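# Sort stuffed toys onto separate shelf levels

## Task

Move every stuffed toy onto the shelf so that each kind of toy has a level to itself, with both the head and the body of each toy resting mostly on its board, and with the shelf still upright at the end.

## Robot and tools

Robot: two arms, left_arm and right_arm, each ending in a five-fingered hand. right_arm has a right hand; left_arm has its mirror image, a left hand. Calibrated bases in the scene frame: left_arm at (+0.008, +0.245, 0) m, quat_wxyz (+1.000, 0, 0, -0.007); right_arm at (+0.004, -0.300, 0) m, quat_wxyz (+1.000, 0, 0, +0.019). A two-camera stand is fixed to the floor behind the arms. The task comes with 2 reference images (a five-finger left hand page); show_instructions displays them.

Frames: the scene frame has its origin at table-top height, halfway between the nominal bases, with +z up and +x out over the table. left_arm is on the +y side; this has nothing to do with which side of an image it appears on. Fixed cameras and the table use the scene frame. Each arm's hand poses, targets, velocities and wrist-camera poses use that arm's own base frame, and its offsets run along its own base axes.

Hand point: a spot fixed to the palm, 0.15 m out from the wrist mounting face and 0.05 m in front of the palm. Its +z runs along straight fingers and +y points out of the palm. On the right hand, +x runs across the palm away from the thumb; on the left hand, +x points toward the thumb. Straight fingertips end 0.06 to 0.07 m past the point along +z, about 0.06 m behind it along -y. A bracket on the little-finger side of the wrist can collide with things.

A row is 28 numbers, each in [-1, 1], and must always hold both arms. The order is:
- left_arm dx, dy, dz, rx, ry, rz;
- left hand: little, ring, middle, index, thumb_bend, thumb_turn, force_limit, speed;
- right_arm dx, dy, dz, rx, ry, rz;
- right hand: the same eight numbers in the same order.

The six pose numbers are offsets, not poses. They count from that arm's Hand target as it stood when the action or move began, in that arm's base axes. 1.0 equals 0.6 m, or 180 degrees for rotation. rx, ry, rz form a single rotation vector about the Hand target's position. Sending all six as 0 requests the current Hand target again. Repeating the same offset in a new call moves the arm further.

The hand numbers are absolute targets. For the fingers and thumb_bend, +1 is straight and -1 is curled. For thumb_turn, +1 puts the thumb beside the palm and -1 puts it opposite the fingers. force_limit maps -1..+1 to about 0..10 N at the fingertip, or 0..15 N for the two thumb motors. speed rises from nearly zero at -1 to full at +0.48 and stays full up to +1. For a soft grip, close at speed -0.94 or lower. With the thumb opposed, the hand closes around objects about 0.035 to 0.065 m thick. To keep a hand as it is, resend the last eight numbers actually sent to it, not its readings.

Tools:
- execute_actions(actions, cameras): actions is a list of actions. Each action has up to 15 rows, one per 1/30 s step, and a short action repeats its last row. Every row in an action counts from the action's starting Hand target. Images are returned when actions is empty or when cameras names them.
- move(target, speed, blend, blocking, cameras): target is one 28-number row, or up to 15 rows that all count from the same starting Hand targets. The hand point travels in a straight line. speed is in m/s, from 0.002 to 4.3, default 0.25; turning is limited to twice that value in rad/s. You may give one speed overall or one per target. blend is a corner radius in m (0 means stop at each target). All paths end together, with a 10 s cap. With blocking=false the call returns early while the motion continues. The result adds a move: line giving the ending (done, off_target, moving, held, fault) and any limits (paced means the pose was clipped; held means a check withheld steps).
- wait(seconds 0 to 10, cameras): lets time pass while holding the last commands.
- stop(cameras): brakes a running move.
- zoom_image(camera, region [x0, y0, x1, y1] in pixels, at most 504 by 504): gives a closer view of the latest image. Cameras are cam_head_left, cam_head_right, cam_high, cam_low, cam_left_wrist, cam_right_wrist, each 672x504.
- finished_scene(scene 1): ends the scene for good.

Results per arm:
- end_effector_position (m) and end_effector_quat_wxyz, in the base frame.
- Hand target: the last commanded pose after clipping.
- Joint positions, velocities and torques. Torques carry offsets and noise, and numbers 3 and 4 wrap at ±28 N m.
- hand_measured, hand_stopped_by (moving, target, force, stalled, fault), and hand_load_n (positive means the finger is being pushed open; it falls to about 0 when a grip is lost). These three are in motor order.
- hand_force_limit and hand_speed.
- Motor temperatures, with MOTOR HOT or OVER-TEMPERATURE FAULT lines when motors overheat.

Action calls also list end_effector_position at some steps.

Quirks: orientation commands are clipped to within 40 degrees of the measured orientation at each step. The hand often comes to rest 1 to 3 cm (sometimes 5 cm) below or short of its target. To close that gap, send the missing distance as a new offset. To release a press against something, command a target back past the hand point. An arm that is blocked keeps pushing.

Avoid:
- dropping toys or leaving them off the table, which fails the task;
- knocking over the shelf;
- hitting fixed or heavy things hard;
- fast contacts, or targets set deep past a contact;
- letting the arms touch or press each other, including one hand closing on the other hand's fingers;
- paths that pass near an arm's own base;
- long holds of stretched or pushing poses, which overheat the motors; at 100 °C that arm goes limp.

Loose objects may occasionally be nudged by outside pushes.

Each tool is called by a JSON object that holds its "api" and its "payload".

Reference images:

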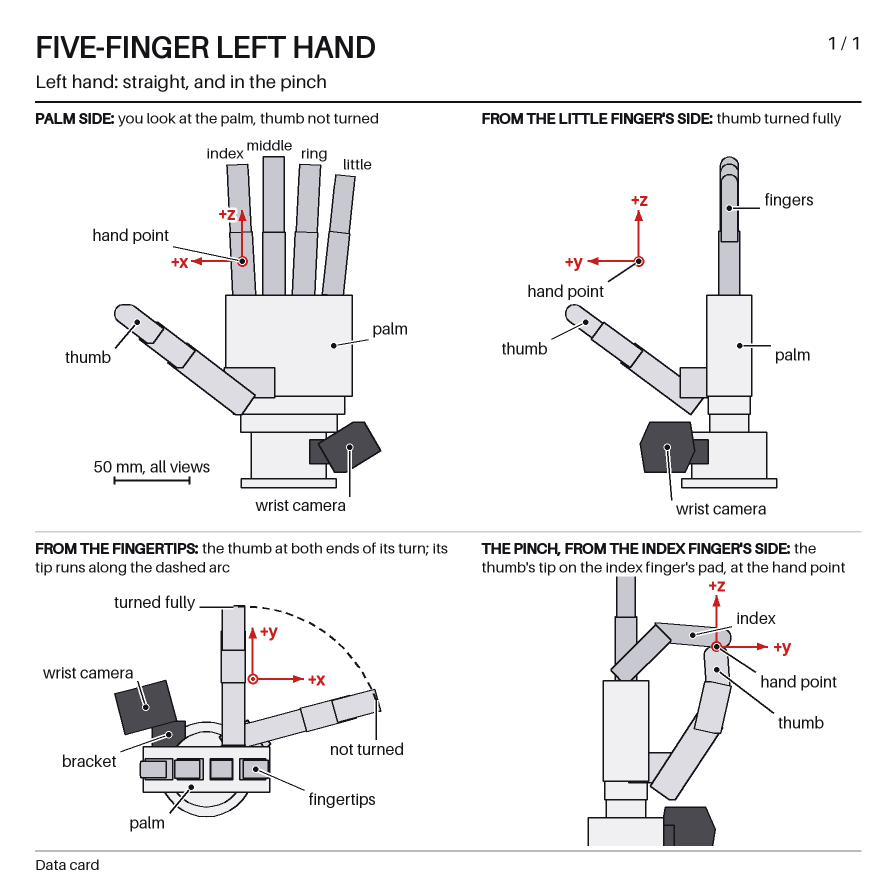

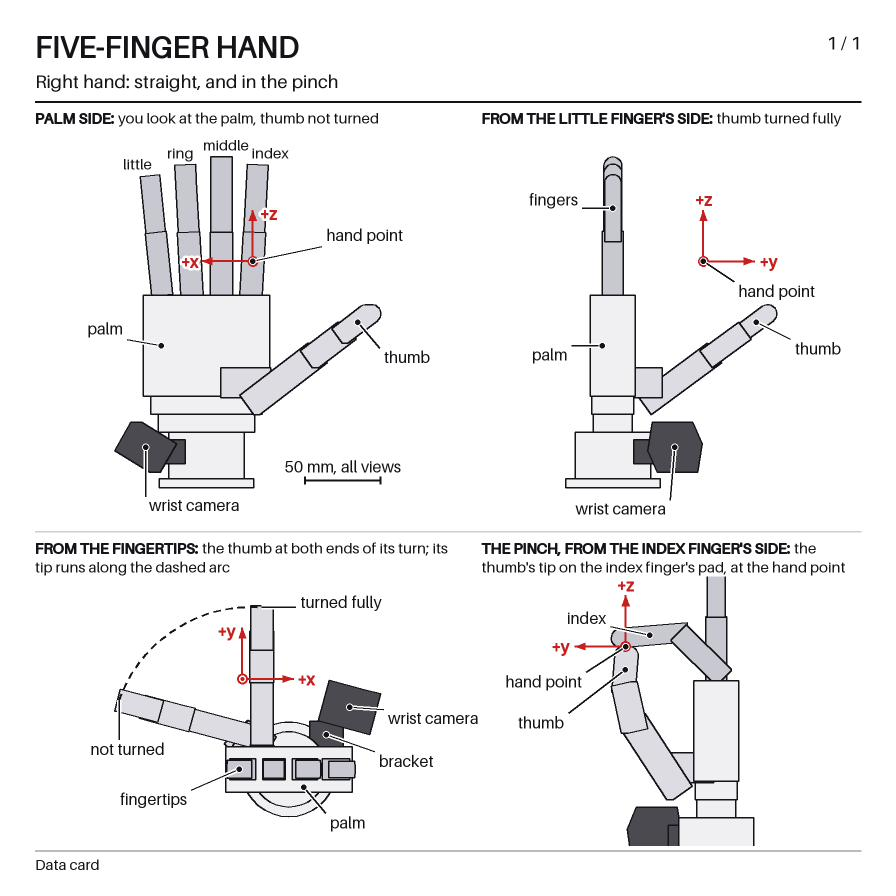

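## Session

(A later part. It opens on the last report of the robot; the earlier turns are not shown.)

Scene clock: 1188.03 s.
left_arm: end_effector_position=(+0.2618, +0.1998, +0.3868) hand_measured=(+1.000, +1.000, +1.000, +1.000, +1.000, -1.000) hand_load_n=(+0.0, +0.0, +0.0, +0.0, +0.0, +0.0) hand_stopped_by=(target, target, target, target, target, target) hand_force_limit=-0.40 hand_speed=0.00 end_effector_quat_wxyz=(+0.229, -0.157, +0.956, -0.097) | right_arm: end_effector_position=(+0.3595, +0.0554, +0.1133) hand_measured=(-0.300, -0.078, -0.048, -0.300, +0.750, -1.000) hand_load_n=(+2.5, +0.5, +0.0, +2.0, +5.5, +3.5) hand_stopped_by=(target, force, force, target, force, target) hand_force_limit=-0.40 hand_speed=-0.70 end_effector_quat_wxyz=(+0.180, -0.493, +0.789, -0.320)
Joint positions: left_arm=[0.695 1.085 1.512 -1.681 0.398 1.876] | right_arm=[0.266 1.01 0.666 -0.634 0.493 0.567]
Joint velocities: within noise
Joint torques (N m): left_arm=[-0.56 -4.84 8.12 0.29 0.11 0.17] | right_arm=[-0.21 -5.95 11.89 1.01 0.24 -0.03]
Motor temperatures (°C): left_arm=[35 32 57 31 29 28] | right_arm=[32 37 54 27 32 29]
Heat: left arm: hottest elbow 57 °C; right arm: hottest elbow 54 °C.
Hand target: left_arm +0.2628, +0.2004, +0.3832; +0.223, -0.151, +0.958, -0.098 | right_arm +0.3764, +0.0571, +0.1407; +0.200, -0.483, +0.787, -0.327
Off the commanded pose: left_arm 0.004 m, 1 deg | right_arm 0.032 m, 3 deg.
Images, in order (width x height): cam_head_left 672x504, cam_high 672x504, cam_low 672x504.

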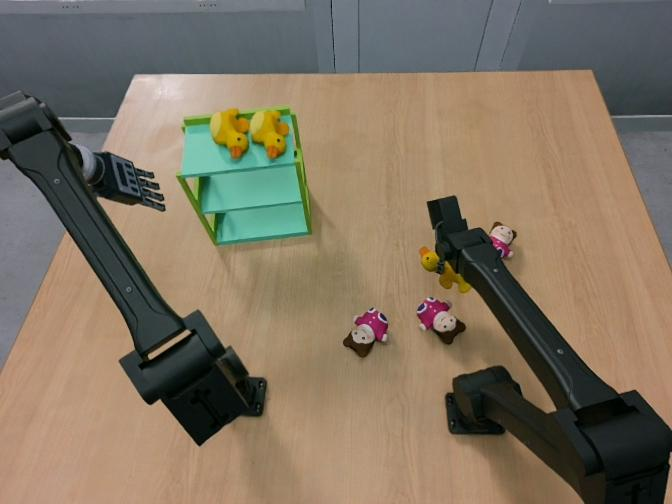

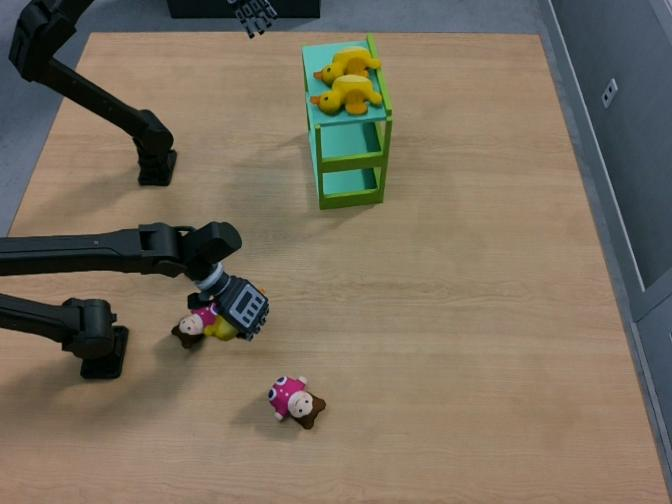

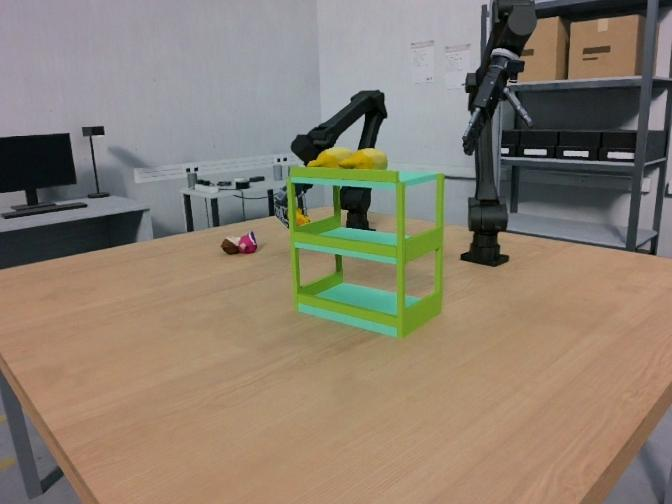

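{"api": "move", "payload": {"target": [[-0.1,0.1,0,0,0,0,1,1,1,1,1,-1,-0.4,0,0,0,0.483,0,0,0,-0.3,-0.3,-0.3,-0.3,-0.1,-1,-0.4,-0.7],[-0.1,0.1,0,0,0,0,1,1,1,1,1,-1,-0.4,0,0.156,0.405,0.5,0,0,0.4,-0.3,-0.3,-0.3,-0.3,-0.1,-1,-0.4,-0.7],[-0.1,0.1,0,0,0,0,1,1,1,1,1,-1,-0.4,0,0.173,0.838,0.5,0,0,0.767,-0.3,-0.3,-0.3,-0.3,-0.1,-1,-0.4,-0.7]], "speed": 0.2, "blend": 0.03, "cameras": ["cam_right_wrist","cam_head_left","cam_high"]}}

Scene clock: 1313.77 s.
left_arm: end_effector_position=(+0.2076, +0.2591, +0.3802) hand_measured=(+1.000, +1.000, +1.000, +1.000, +1.000, -1.000) hand_load_n=(+0.0, +0.0, +0.0, +0.0, +0.0, +0.0) hand_stopped_by=(target, target, target, target, target, target) hand_force_limit=-0.40 hand_speed=0.00 end_effector_quat_wxyz=(+0.243, -0.187, +0.950, -0.056) | right_arm: end_effector_position=(+0.4781, +0.5493, +0.4282) hand_measured=(-0.300, -0.078, -0.048, -0.300, +0.750, -1.000) hand_load_n=(+2.5, +0.5, +0.0, +2.0, +6.0, +3.5) hand_stopped_by=(target, force, force, target, force, target) hand_force_limit=-0.40 hand_speed=-0.70 end_effector_quat_wxyz=(-0.498, +0.861, +0.096, +0.032)
Joint positions: left_arm=[0.945 1.065 1.474 -1.681 0.412 2.063] | right_arm=[0.689 2.206 2.879 -1.443 -0.764 -0.766]
Joint torques (N m): left_arm=[0.26 -5.6 8.51 0.27 0.13 0.18] | right_arm=[0.97 -22.36 10.65 2.36 -0.65 -0.19]
Motor temperatures (°C): left_arm=[34 32 57 30 29 28] | right_arm=[32 36 63 27 32 29]
Heat: left arm: hottest elbow 57 °C; right arm: hottest elbow 63 °C.
Hand target: left_arm +0.2028, +0.2604, +0.3832; +0.223, -0.151, +0.958, -0.098 | right_arm +0.4801, +0.5600, +0.4407; -0.377, +0.908, +0.169, -0.070
Off the commanded pose: left_arm 0.006 m, 7 deg | right_arm 0.017 m, 21 deg.
elbow stopped short (right arm): the move would have taken joint 3 (elbow) straighter than the controller allows.
joint sent to its limit (left arm) — joint 4 (wrist pitch), lower limit; joint 6 (wrist roll), upper limit. The joint targets are off in orientation, not in position.
move: off_target (left_arm, right_arm)
Images, in order (width x height): cam_head_left 672x504, cam_high 672x504, cam_right_wrist 672x504.

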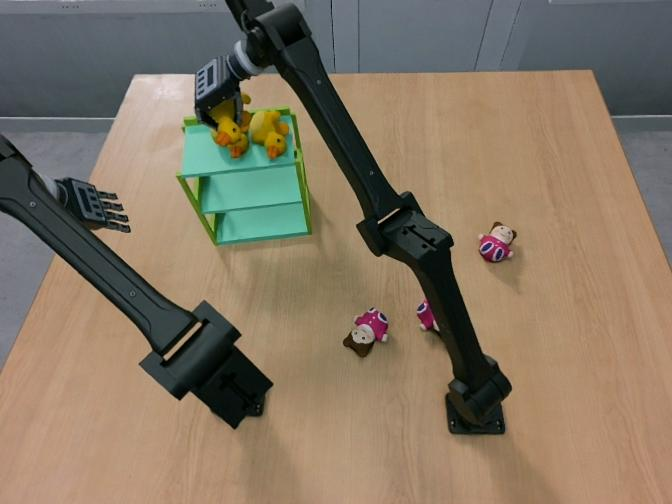

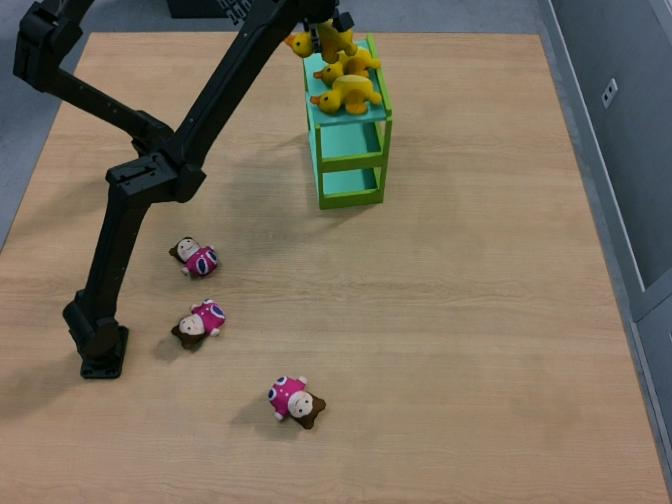

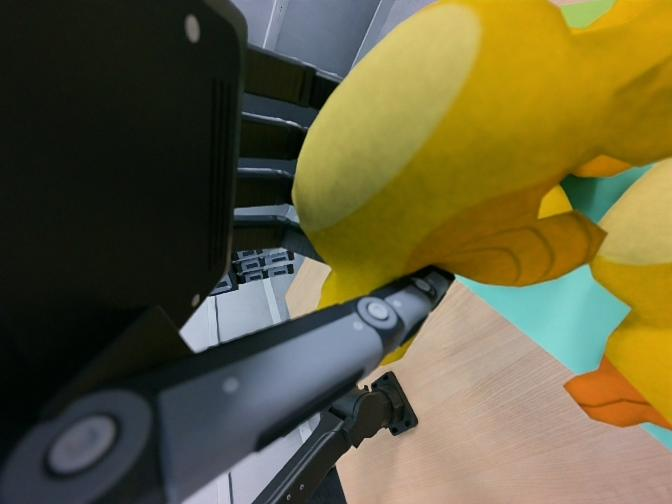

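{"api": "zoom_image", "payload": {"camera": "cam_head_left", "region": [150, 50, 330, 220]}}

{"api": "zoom_image", "payload": {"camera": "cam_high", "region": [260, 0, 420, 150]}}

Scaled by 2.800 from the camera's 672x504 image, which has a finer 960x720 frame.

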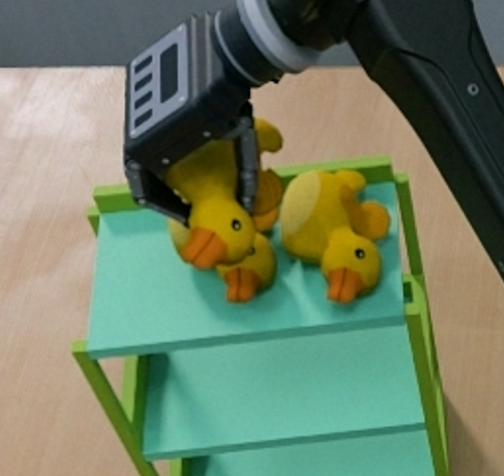

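Scaled by 3.150 from the camera's 672x504 image, which has a finer 960x720 frame.

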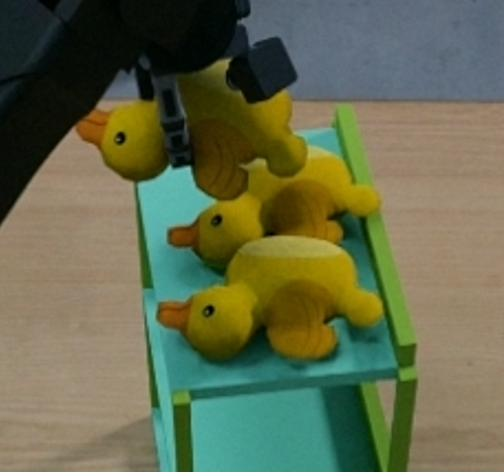

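{"api": "move", "payload": {"target": [[0,0,0,0,0,0,1,1,1,1,1,-1,-0.4,0,-0.133,-0.333,0.02,0,0,-0.167,-0.3,-0.3,-0.3,-0.3,-0.1,-1,-0.4,-0.7],[0.362,-0.017,0.128,0,0,0,1,1,1,1,1,-1,-0.4,0,-0.133,-0.333,0.02,0,0,-0.167,-0.3,-0.3,-0.3,-0.3,-0.1,-1,-0.4,-0.7],[0.387,-0.1257,0.128,0,0,0,1,1,1,1,1,-1,-0.4,0,-0.133,-0.333,0.02,0,0,-0.167,-0.3,-0.3,-0.3,-0.3,-0.1,-1,-0.4,-0.7]], "speed": 0.2, "blend": 0.02, "cameras": ["cam_left_wrist","cam_head_left","cam_high"]}}

Scene clock: 1417.03 s.
left_arm: end_effector_position=(+0.4373, +0.1830, +0.4352) hand_measured=(+1.000, +1.000, +1.000, +1.000, +1.000, -1.000) hand_load_n=(+0.0, +0.0, +0.0, +0.0, -0.5, +0.0) hand_stopped_by=(target, target, target, target, target, target) hand_force_limit=-0.40 hand_speed=0.00 end_effector_quat_wxyz=(+0.224, -0.147, +0.959, -0.097) | right_arm: end_effector_position=(+0.4038, +0.3677, +0.4477) hand_measured=(-0.300, -0.078, -0.048, -0.300, +0.750, -1.000) hand_load_n=(+2.5, +0.5, +0.0, +1.5, +5.5, +3.5) hand_stopped_by=(target, force, force, target, force, target) hand_force_limit=-0.40 hand_speed=-0.70 end_effector_quat_wxyz=(-0.383, +0.921, -0.061, +0.031)
Joint positions: left_arm=[0.391 1.49 2.006 -1.681 0.289 1.597] | right_arm=[0.572 1.666 2.181 -1.501 -0.563 -0.693]
Joint torques (N m): left_arm=[0.03 -13.39 11.96 0.44 0.04 -0.15] | right_arm=[-0.67 -17.38 7.41 1.02 -0.47 0.13]
Motor temperatures (°C): left_arm=[34 32 59 30 29 28] | right_arm=[31 42 57 27 32 29]
Heat: left arm: hottest elbow 59 °C; right arm: hottest elbow 57 °C.
Hand target: left_arm +0.4350, +0.1849, +0.4601; +0.223, -0.151, +0.958, -0.098 | right_arm +0.4004, +0.3601, +0.4527; -0.382, +0.921, -0.072, +0.030
Off the commanded pose: left_arm 0.025 m, 0 deg | right_arm 0.010 m, 1 deg.
joint sent to its limit (left arm) — joint 4 (wrist pitch), lower limit. The joint targets are off in orientation, not in position.
move: off_target (left_arm)
Images, in order (width x height): cam_head_left 672x504, cam_high 672x504, cam_left_wrist 672x504.

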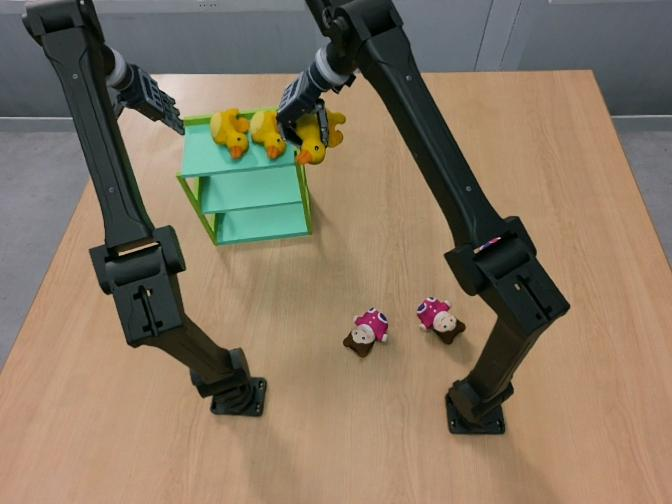

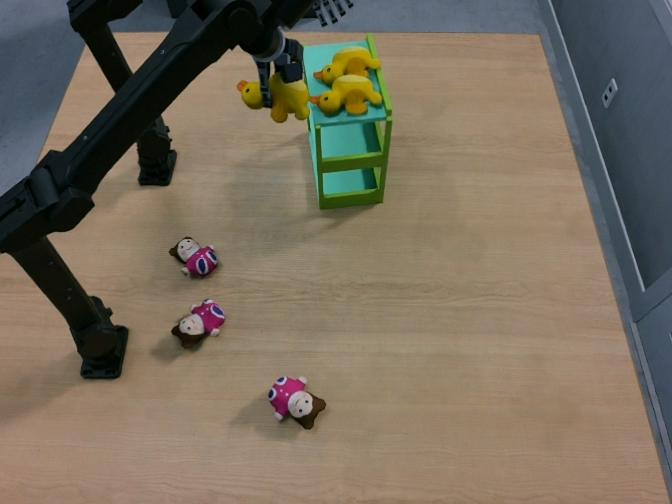

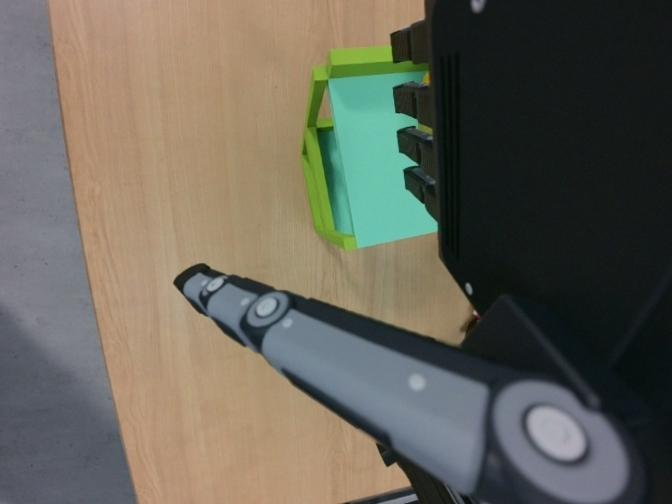

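{"api": "move", "payload": {"target": [0.017,0,-0.142,0,0,0,1,1,1,1,1,-1,-0.4,0,0,0,0,0,0,0,-0.3,-0.3,-0.3,-0.3,-0.1,-1,-0.4,-0.7], "speed": 0.12, "cameras": ["cam_left_wrist","cam_head_left","cam_low"]}}

{"api": "zoom_image", "payload": {"camera": "cam_head_left", "region": [150, 60, 330, 220]}}

Scene clock: 1428.93 s.
left_arm: end_effector_position=(+0.4449, +0.1859, +0.3698) hand_measured=(+1.000, +1.000, +1.000, +1.000, +1.000, -1.000) hand_load_n=(+0.0, +0.0, +0.0, +0.0, +0.0, +0.0) hand_stopped_by=(target, target, target, target, target, target) hand_force_limit=-0.40 hand_speed=0.00 end_effector_quat_wxyz=(+0.213, -0.149, +0.960, -0.100) | right_arm: end_effector_position=(+0.4038, +0.3677, +0.4477) hand_measured=(-0.300, -0.078, -0.048, -0.300, +0.750, -1.000) hand_load_n=(+2.0, +0.5, +0.0, +1.5, +5.5, +3.5) hand_stopped_by=(target, force, force, target, force, target) hand_force_limit=-0.40 hand_speed=-0.70 end_effector_quat_wxyz=(-0.383, +0.921, -0.061, +0.031)
Joint positions: left_arm=[0.391 1.452 1.782 -1.519 0.289 1.597] | right_arm=[0.572 1.666 2.181 -1.501 -0.563 -0.693]
Joint torques (N m): left_arm=[-0.5 -13.45 8.4 1.17 0.14 -0.09] | right_arm=[-0.62 -17.49 7.62 0.98 -0.46 0.16]
Motor temperatures (°C): left_arm=[34 33 61 30 29 28] | right_arm=[31 44 56 27 32 29]
Heat: left arm: hottest elbow 61 °C; right arm: hottest elbow 56 °C.
Hand target: left_arm +0.4453, +0.1850, +0.3748; +0.223, -0.151, +0.958, -0.098 | right_arm +0.4004, +0.3601, +0.4527; -0.382, +0.921, -0.072, +0.030
Off the commanded pose: left_arm 0.005 m, 1 deg | right_arm 0.010 m, 1 deg.
move: done
Images, in order (width x height): cam_head_left 672x504, cam_low 672x504, cam_left_wrist 672x504.

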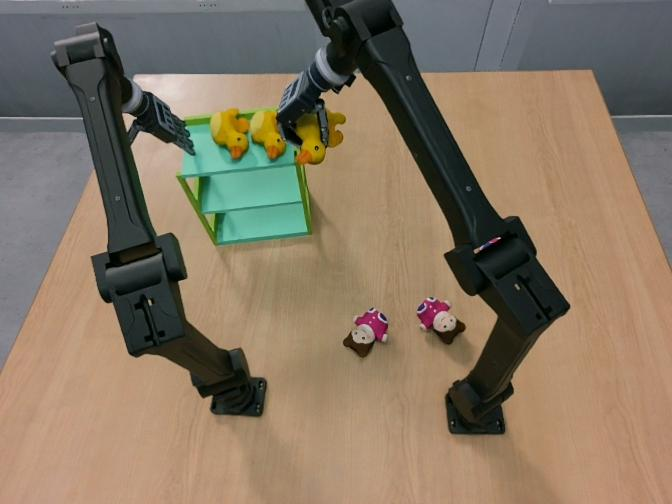

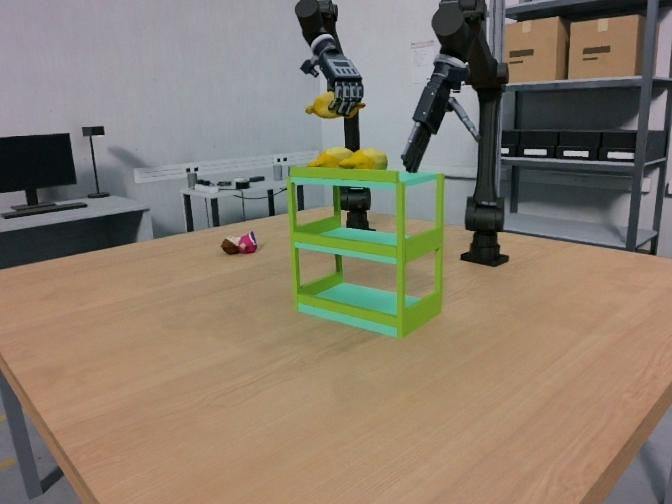

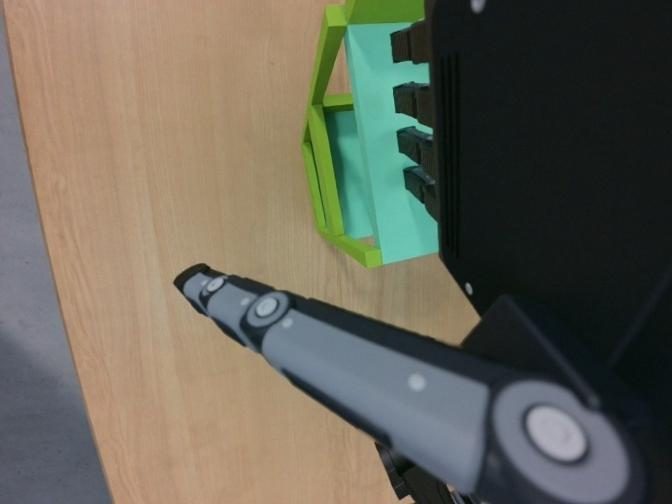

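Scaled by 2.800 from the camera's 672x504 image, which has a finer 960x720 frame.

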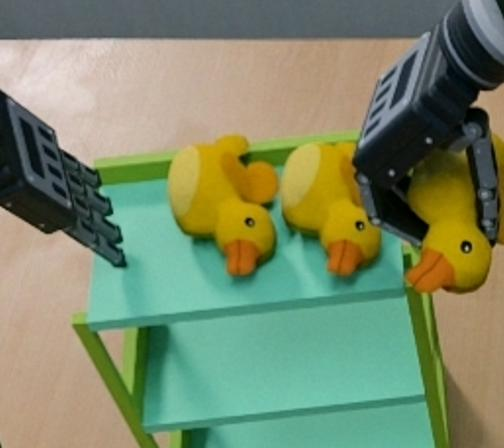

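{"api": "move", "payload": {"target": [0.075,0.005,-0.0133,0,0,-0.083,1,1,1,1,1,-1,-0.4,0,0,0,0,0,0,0,-0.3,-0.3,-0.3,-0.3,-0.1,-1,-0.4,-0.7], "speed": 0.12, "cameras": ["cam_left_wrist","cam_head_left","cam_low"]}}

{"api": "zoom_image", "payload": {"camera": "cam_head_left", "region": [150, 60, 330, 220]}}

{"api": "zoom_image", "payload": {"camera": "cam_low", "region": [270, 70, 470, 220]}}

Scene clock: 1448.90 s.
left_arm: end_effector_position=(+0.4774, +0.1839, +0.3637) hand_measured=(+1.000, +1.000, +1.000, +1.000, +1.000, -1.000) hand_load_n=(+0.0, -0.5, +0.0, +0.0, +0.0, +0.0) hand_stopped_by=(target, target, target, target, target, target) hand_force_limit=-0.40 hand_speed=0.00 end_effector_quat_wxyz=(+0.206, -0.036, +0.969, -0.130) | right_arm: end_effector_position=(+0.4038, +0.3677, +0.4477) hand_measured=(-0.300, -0.078, -0.048, -0.300, +0.750, -1.000) hand_load_n=(+2.5, +0.5, +0.0, +2.0, +6.0, +3.5) hand_stopped_by=(target, force, force, target, force, target) hand_force_limit=-0.40 hand_speed=-0.70 end_effector_quat_wxyz=(-0.383, +0.921, -0.061, +0.031)
Joint positions: left_arm=[0.391 1.538 1.864 -1.582 0.384 1.826] | right_arm=[0.572 1.666 2.181 -1.501 -0.563 -0.693]
Joint torques (N m): left_arm=[-0.62 -11.28 11.92 0.24 0.13 0.23] | right_arm=[0.03 -17.38 7.46 1.07 -0.46 0.16]
Motor temperatures (°C): left_arm=[34 33 61 30 29 28] | right_arm=[31 45 55 27 32 29]
Heat: left arm: hottest elbow 61 °C; right arm: hottest elbow 55 °C.
Hand target: left_arm +0.4902, +0.1881, +0.3668; +0.208, -0.025, +0.969, -0.126 | right_arm +0.4004, +0.3601, +0.4527; -0.382, +0.921, -0.072, +0.030
Off the commanded pose: left_arm 0.014 m, 1 deg | right_arm 0.010 m, 1 deg.
move: off_target (left_arm)
Images, in order (width x height): cam_head_left 672x504, cam_low 672x504, cam_left_wrist 672x504.

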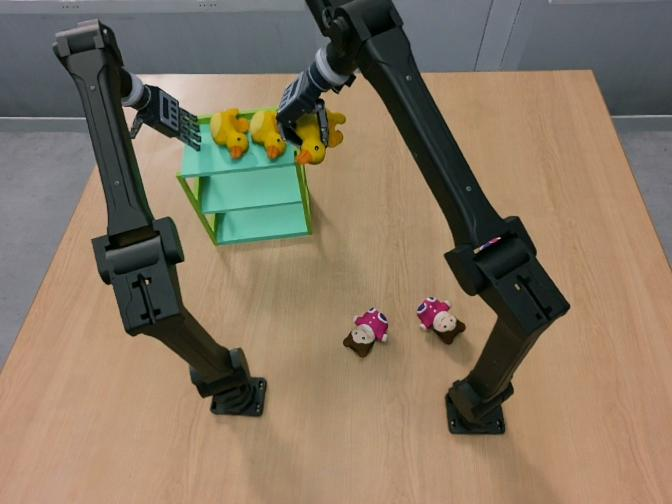

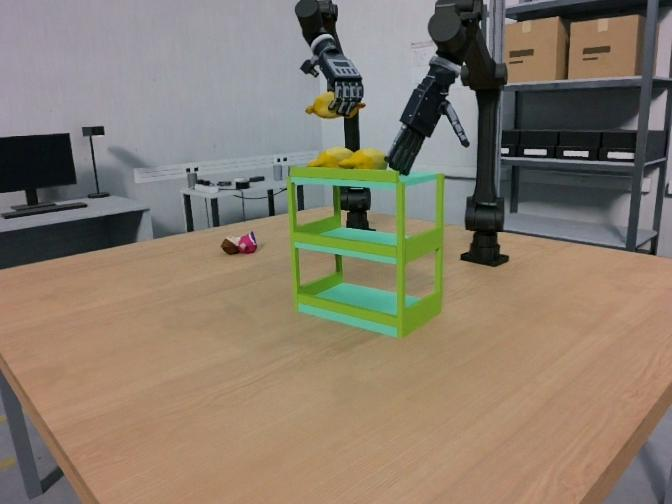

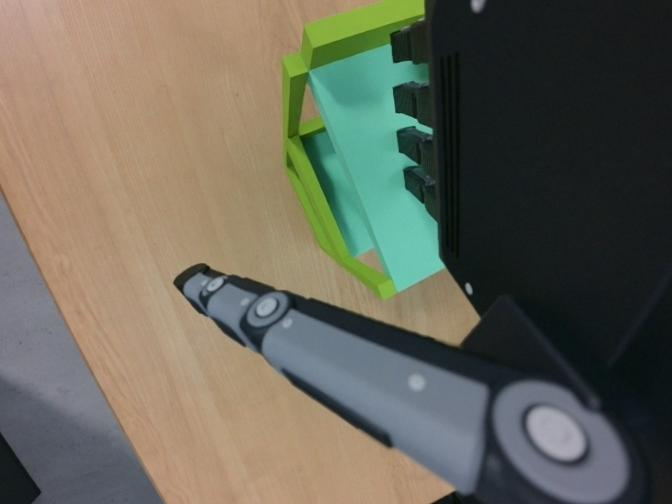

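Scaled by 2.800 from the camera's 672x504 image, which has a finer 960x720 frame.

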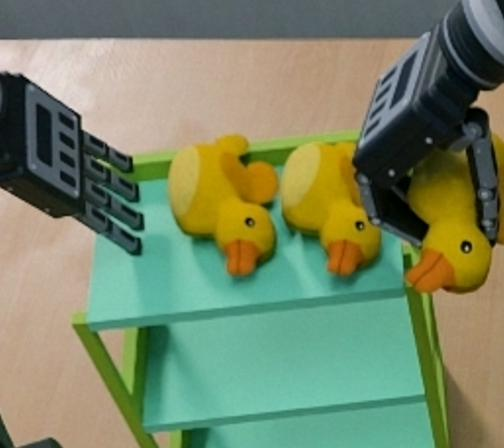

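Scaled by 2.520 from the camera's 672x504 image, which has a finer 960x720 frame.

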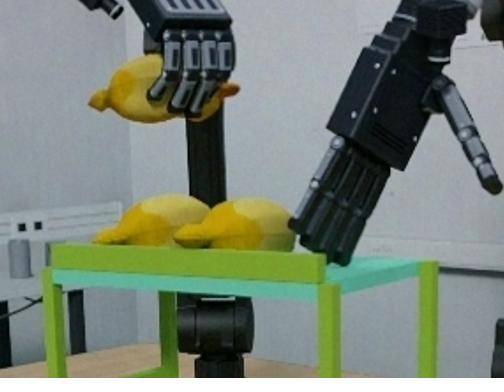

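{"api": "move", "payload": {"target": [0.0,-0.08,0,0,0,0,1,1,1,1,1,-1,-0.4,0,0,0,0,0,0,0,-0.3,-0.3,-0.3,-0.3,-0.1,-1,-0.4,-0.7], "speed": 0.05, "cameras": ["cam_head_left","cam_high"]}}

{"api": "zoom_image", "payload": {"camera": "cam_head_left", "region": [150, 60, 330, 220]}}

{"api": "zoom_image", "payload": {"camera": "cam_high", "region": [260, 0, 420, 150]}}

Scene clock: 1456.70 s.
left_arm: end_effector_position=(+0.4900, +0.1466, +0.3658) hand_measured=(+1.000, +1.000, +1.000, +1.000, +1.000, -1.000) hand_load_n=(+0.0, +0.0, +0.0, +0.0, +0.0, +0.0) hand_stopped_by=(target, target, target, target, target, target) hand_force_limit=-0.40 hand_speed=0.00 end_effector_quat_wxyz=(+0.205, -0.024, +0.970, -0.126) | right_arm: end_effector_position=(+0.4038, +0.3677, +0.4477) hand_measured=(-0.300, -0.078, -0.048, -0.300, +0.750, -1.000) hand_load_n=(+2.5, +0.5, +0.0, +2.0, +5.5, +3.5) hand_stopped_by=(target, force, force, target, force, target) hand_force_limit=-0.40 hand_speed=-0.70 end_effector_quat_wxyz=(-0.383, +0.921, -0.061, +0.031)
Joint positions: left_arm=[0.303 1.528 1.856 -1.554 0.351 1.762] | right_arm=[0.572 1.666 2.181 -1.501 -0.563 -0.693]
Joint torques (N m): left_arm=[-1.26 -14.68 7.97 0.96 0.13 -0.13] | right_arm=[-0.62 -17.73 7.43 0.9 -0.45 0.14]
Motor temperatures (°C): left_arm=[34 33 60 30 29 28] | right_arm=[31 45 54 27 32 29]
Heat: left arm: hottest elbow 60 °C; right arm: hottest elbow 54 °C.
Hand target: left_arm +0.4902, +0.1401, +0.3670; +0.209, -0.025, +0.969, -0.126 | right_arm +0.4004, +0.3601, +0.4527; -0.382, +0.921, -0.072, +0.030
Off the commanded pose: left_arm 0.007 m, 0 deg | right_arm 0.010 m, 1 deg.
move: done
Images, in order (width x height): cam_head_left 672x504, cam_high 672x504.

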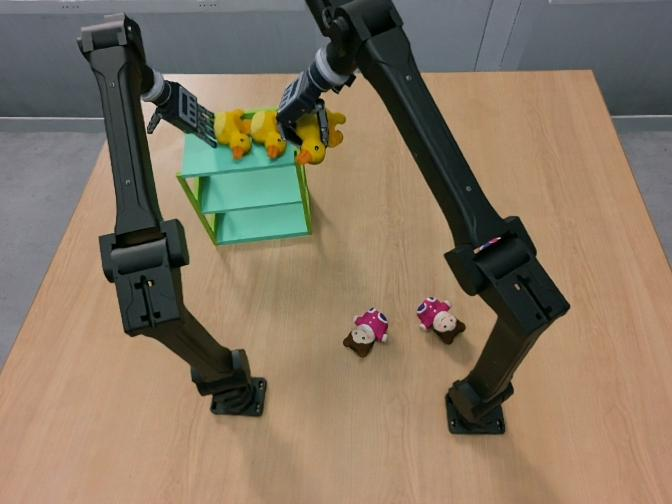

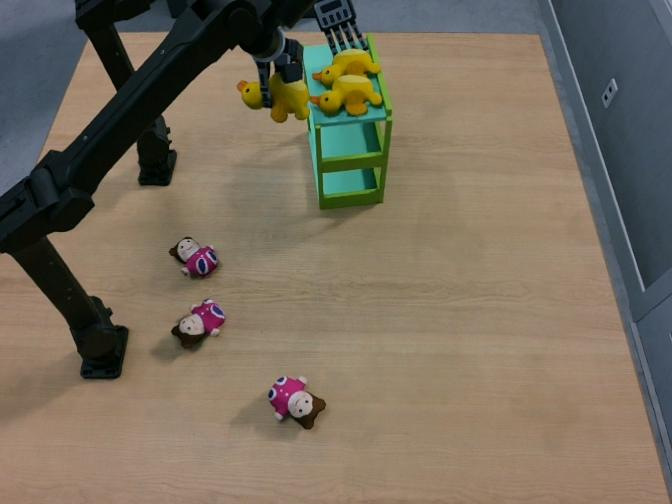

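Scaled by 2.800 from the camera's 672x504 image, which has a finer 960x720 frame.

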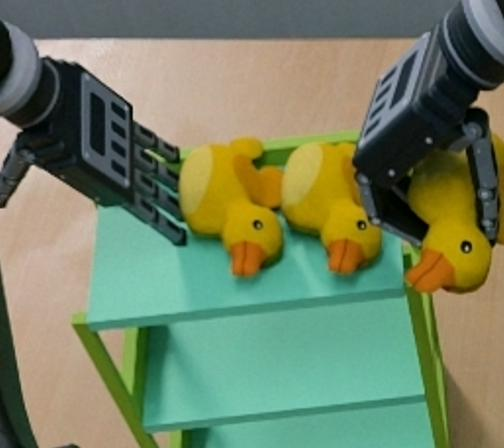

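Scaled by 3.150 from the camera's 672x504 image, which has a finer 960x720 frame.

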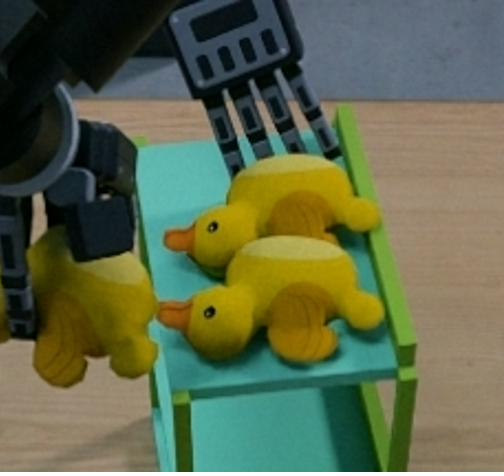

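{"api": "move", "payload": {"target": [0.004,-0.045,0,0,0,0,1,1,1,1,1,-1,-0.4,0,0,0,0,0,0,0,-0.3,-0.3,-0.3,-0.3,-0.1,-1,-0.4,-0.7], "speed": 0.04, "cameras": ["cam_head_left","cam_high"]}}

{"api": "zoom_image", "payload": {"camera": "cam_head_left", "region": [150, 60, 330, 220]}}

{"api": "zoom_image", "payload": {"camera": "cam_high", "region": [260, 0, 420, 150]}}

Scene clock: 1463.07 s.
left_arm: end_effector_position=(+0.4925, +0.1206, +0.3659) hand_measured=(+1.000, +1.000, +1.000, +1.000, +1.000, -1.000) hand_load_n=(+0.0, +0.0, -0.5, -0.5, +0.0, +0.0) hand_stopped_by=(target, target, target, target, target, target) hand_force_limit=-0.40 hand_speed=0.00 end_effector_quat_wxyz=(+0.205, -0.025, +0.970, -0.125) | right_arm: end_effector_position=(+0.4038, +0.3677, +0.4477) hand_measured=(-0.300, -0.078, -0.048, -0.300, +0.750, -1.000) hand_load_n=(+2.5, +0.5, +0.0, +2.0, +5.5, +3.5) hand_stopped_by=(target, force, force, target, force, target) hand_force_limit=-0.40 hand_speed=-0.70 end_effector_quat_wxyz=(-0.383, +0.921, -0.061, +0.031)
Joint positions: left_arm=[0.246 1.511 1.835 -1.531 0.329 1.704] | right_arm=[0.572 1.666 2.181 -1.501 -0.563 -0.693]
Joint torques (N m): left_arm=[-1.44 -14.33 7.99 1.01 0.15 -0.14] | right_arm=[-0.09 -17.79 7.5 0.96 -0.46 0.12]
Motor temperatures (°C): left_arm=[34 34 60 30 29 28] | right_arm=[31 45 54 27 32 29]
Heat: left arm: hottest elbow 60 °C; right arm: hottest elbow 54 °C.
Hand target: left_arm +0.4927, +0.1132, +0.3668; +0.208, -0.025, +0.970, -0.126 | right_arm +0.4004, +0.3601, +0.4527; -0.382, +0.921, -0.072, +0.030
Off the commanded pose: left_arm 0.008 m, 0 deg | right_arm 0.010 m, 1 deg.
move: done
Images, in order (width x height): cam_head_left 672x504, cam_high 672x504.

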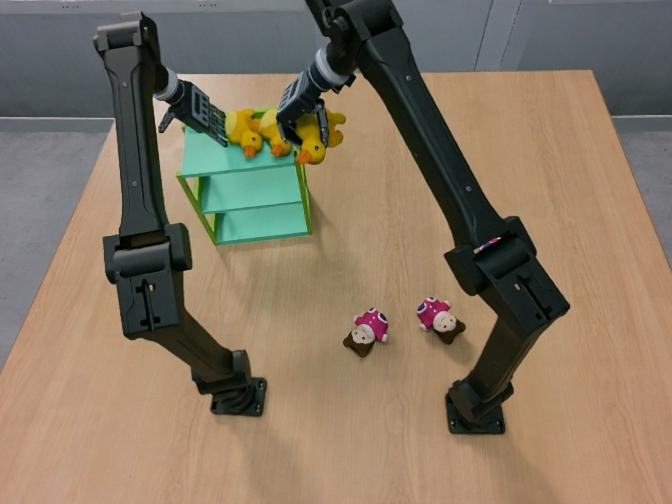

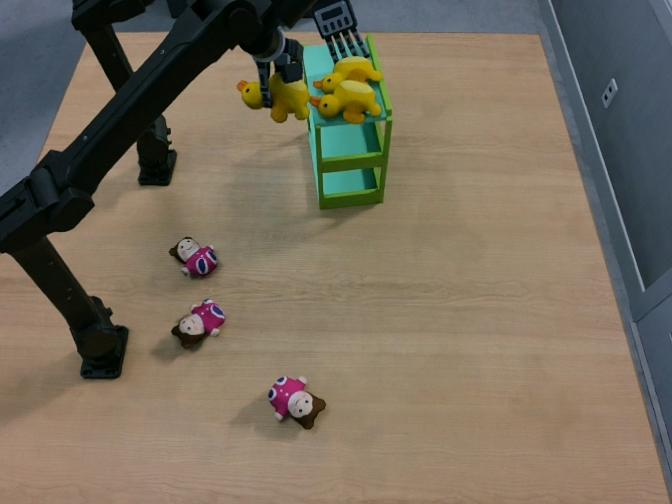

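Scaled by 2.800 from the camera's 672x504 image, which has a finer 960x720 frame.

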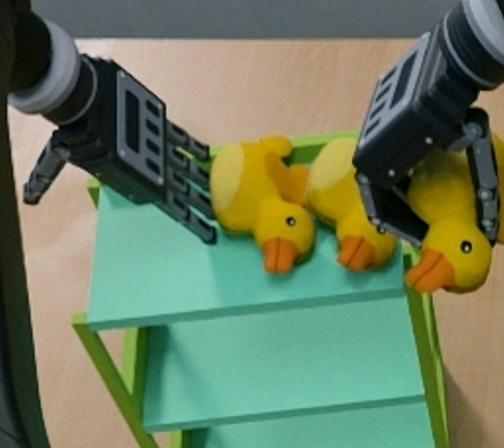

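Scaled by 3.150 from the camera's 672x504 image, which has a finer 960x720 frame.

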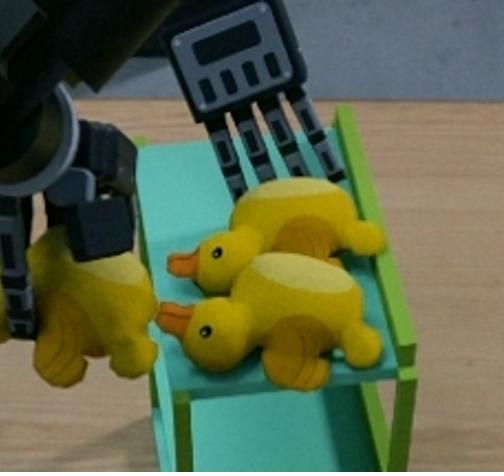

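{"api": "move", "payload": {"target": [[0.0,0.08,0.02,0,0,0,1,1,1,1,1,-1,-0.4,0,0,0,0,0,0,0,-0.3,-0.3,-0.3,-0.3,-0.1,-1,-0.4,-0.7],[-0.04,0.12,0.18,0,0,0,1,1,1,1,1,-1,-0.4,0,0,0,0,0,0,0,-0.3,-0.3,-0.3,-0.3,-0.1,-1,-0.4,-0.7],[-0.42,0.24,0.1,0,0,0,1,1,1,1,1,-1,-0.4,0,0,0.15,-0.05,0,0,0.05,-0.3,-0.3,-0.3,-0.3,-0.1,-1,-0.4,-0.7],[-0.48,0.26,0.05,0,0,0,1,1,1,1,1,-1,-0.4,0,0.033,0.367,-0.067,0,0,0.1,-0.3,-0.3,-0.3,-0.3,-0.1,-1,-0.4,-0.7],[-0.48,0.26,0.05,0,0,0,1,1,1,1,1,-1,-0.4,0,0.14,0.4,-0.1,0,0,0.139,-0.3,-0.3,-0.3,-0.3,-0.1,-1,-0.4,-0.7]], "speed": 0.2, "blend": 0.02, "cameras": ["cam_right_wrist","cam_head_left","cam_high"]}}

{"api": "zoom_image", "payload": {"camera": "cam_head_left", "region": [150, 60, 330, 220]}}

{"api": "zoom_image", "payload": {"camera": "cam_high", "region": [260, 0, 420, 150]}}

Scene clock: 1502.50 s.
left_arm: end_effector_position=(+0.2107, +0.2696, +0.3937) hand_measured=(+1.000, +1.000, +1.000, +1.000, +1.000, -1.000) hand_load_n=(+0.0, +0.0, +0.0, +0.0, +0.0, +0.0) hand_stopped_by=(target, target, target, target, target, target) hand_force_limit=-0.40 hand_speed=0.00 end_effector_quat_wxyz=(+0.226, -0.173, +0.959, -0.020) | right_arm: end_effector_position=(+0.4740, +0.5952, +0.3783) hand_measured=(-0.300, -0.078, -0.048, -0.300, +0.750, -1.000) hand_load_n=(+2.5, +0.5, +0.0, +2.0, +6.0, +3.5) hand_stopped_by=(target, force, force, target, force, target) hand_force_limit=-0.40 hand_speed=-0.70 end_effector_quat_wxyz=(-0.476, +0.876, +0.075, +0.020)
Joint positions: left_arm=[0.903 1.084 1.52 -1.679 0.326 2.063] | right_arm=[0.751 2.276 2.874 -1.385 -0.69 -0.696]
Joint torques (N m): left_arm=[0.26 -6.48 8.23 0.28 0.05 0.18] | right_arm=[-0.21 -24.23 11.55 2.5 -0.56 -0.13]
Motor temperatures (°C): left_arm=[34 33 56 30 29 28] | right_arm=[31 45 53 27 32 29]
Heat: left arm: hottest elbow 56 °C; right arm: hottest elbow 53 °C.
Hand target: left_arm +0.2046, +0.2691, +0.3968; +0.208, -0.025, +0.970, -0.126 | right_arm +0.4843, +0.6001, +0.3928; -0.380, +0.915, +0.129, -0.053
Off the commanded pose: left_arm 0.007 m, 21 deg | right_arm 0.018 m, 16 deg.
elbow stopped short (right arm): the move would have taken joint 3 (elbow) straighter than the controller allows.
joint sent to its limit (left arm) — joint 4 (wrist pitch), lower limit; joint 6 (wrist roll), upper limit. The joint targets are off in orientation, not in position.
move: off_target (left_arm, right_arm)
Images, in order (width x height): cam_head_left 672x504, cam_high 672x504, cam_right_wrist 672x504.

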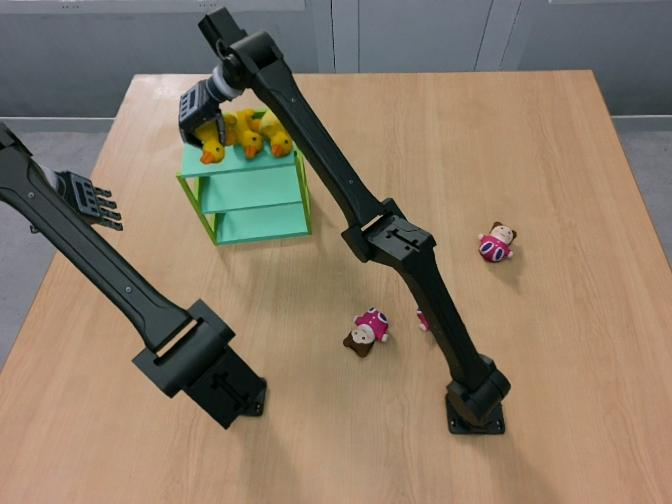

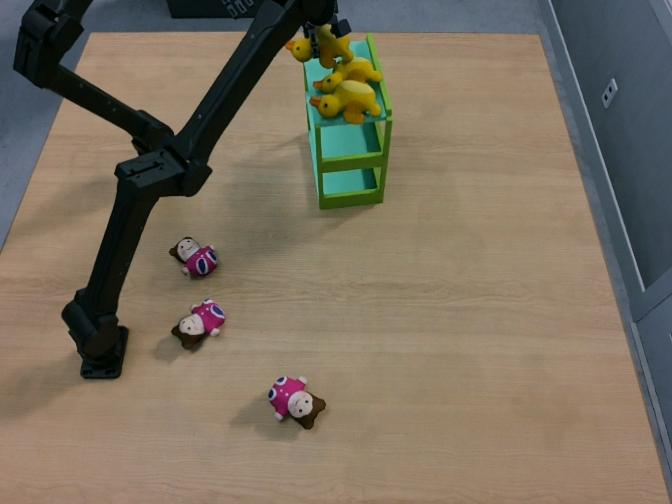

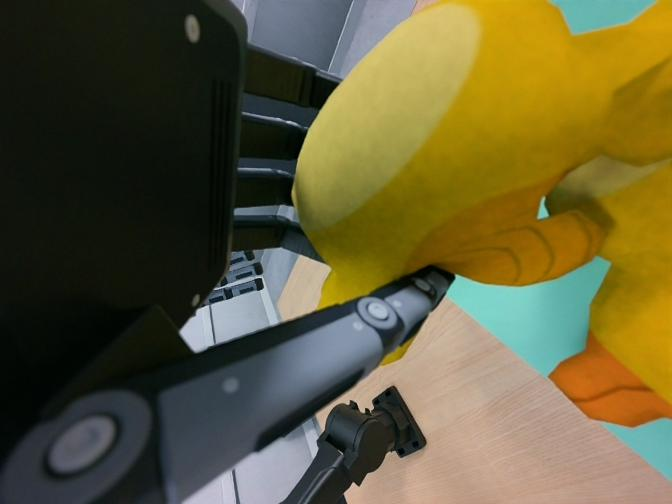

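Scaled by 2.800 from the camera's 672x504 image, which has a finer 960x720 frame.

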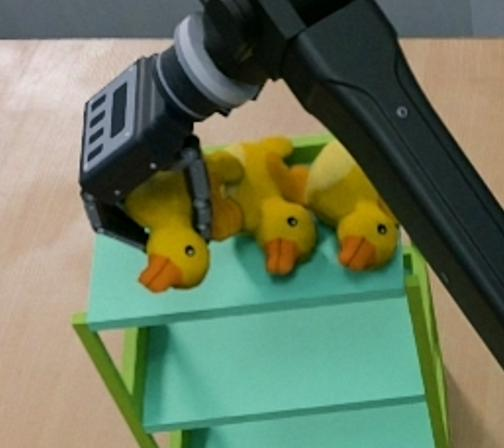

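Scaled by 3.150 from the camera's 672x504 image, which has a finer 960x720 frame.

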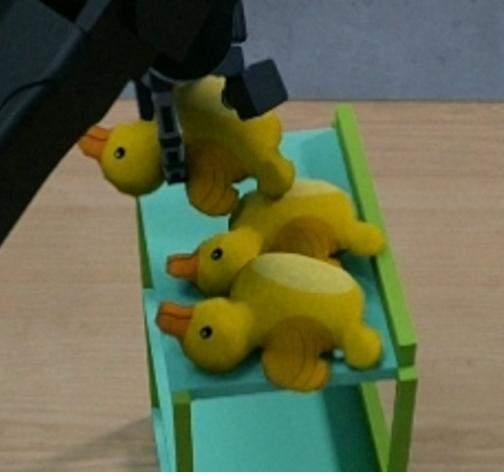

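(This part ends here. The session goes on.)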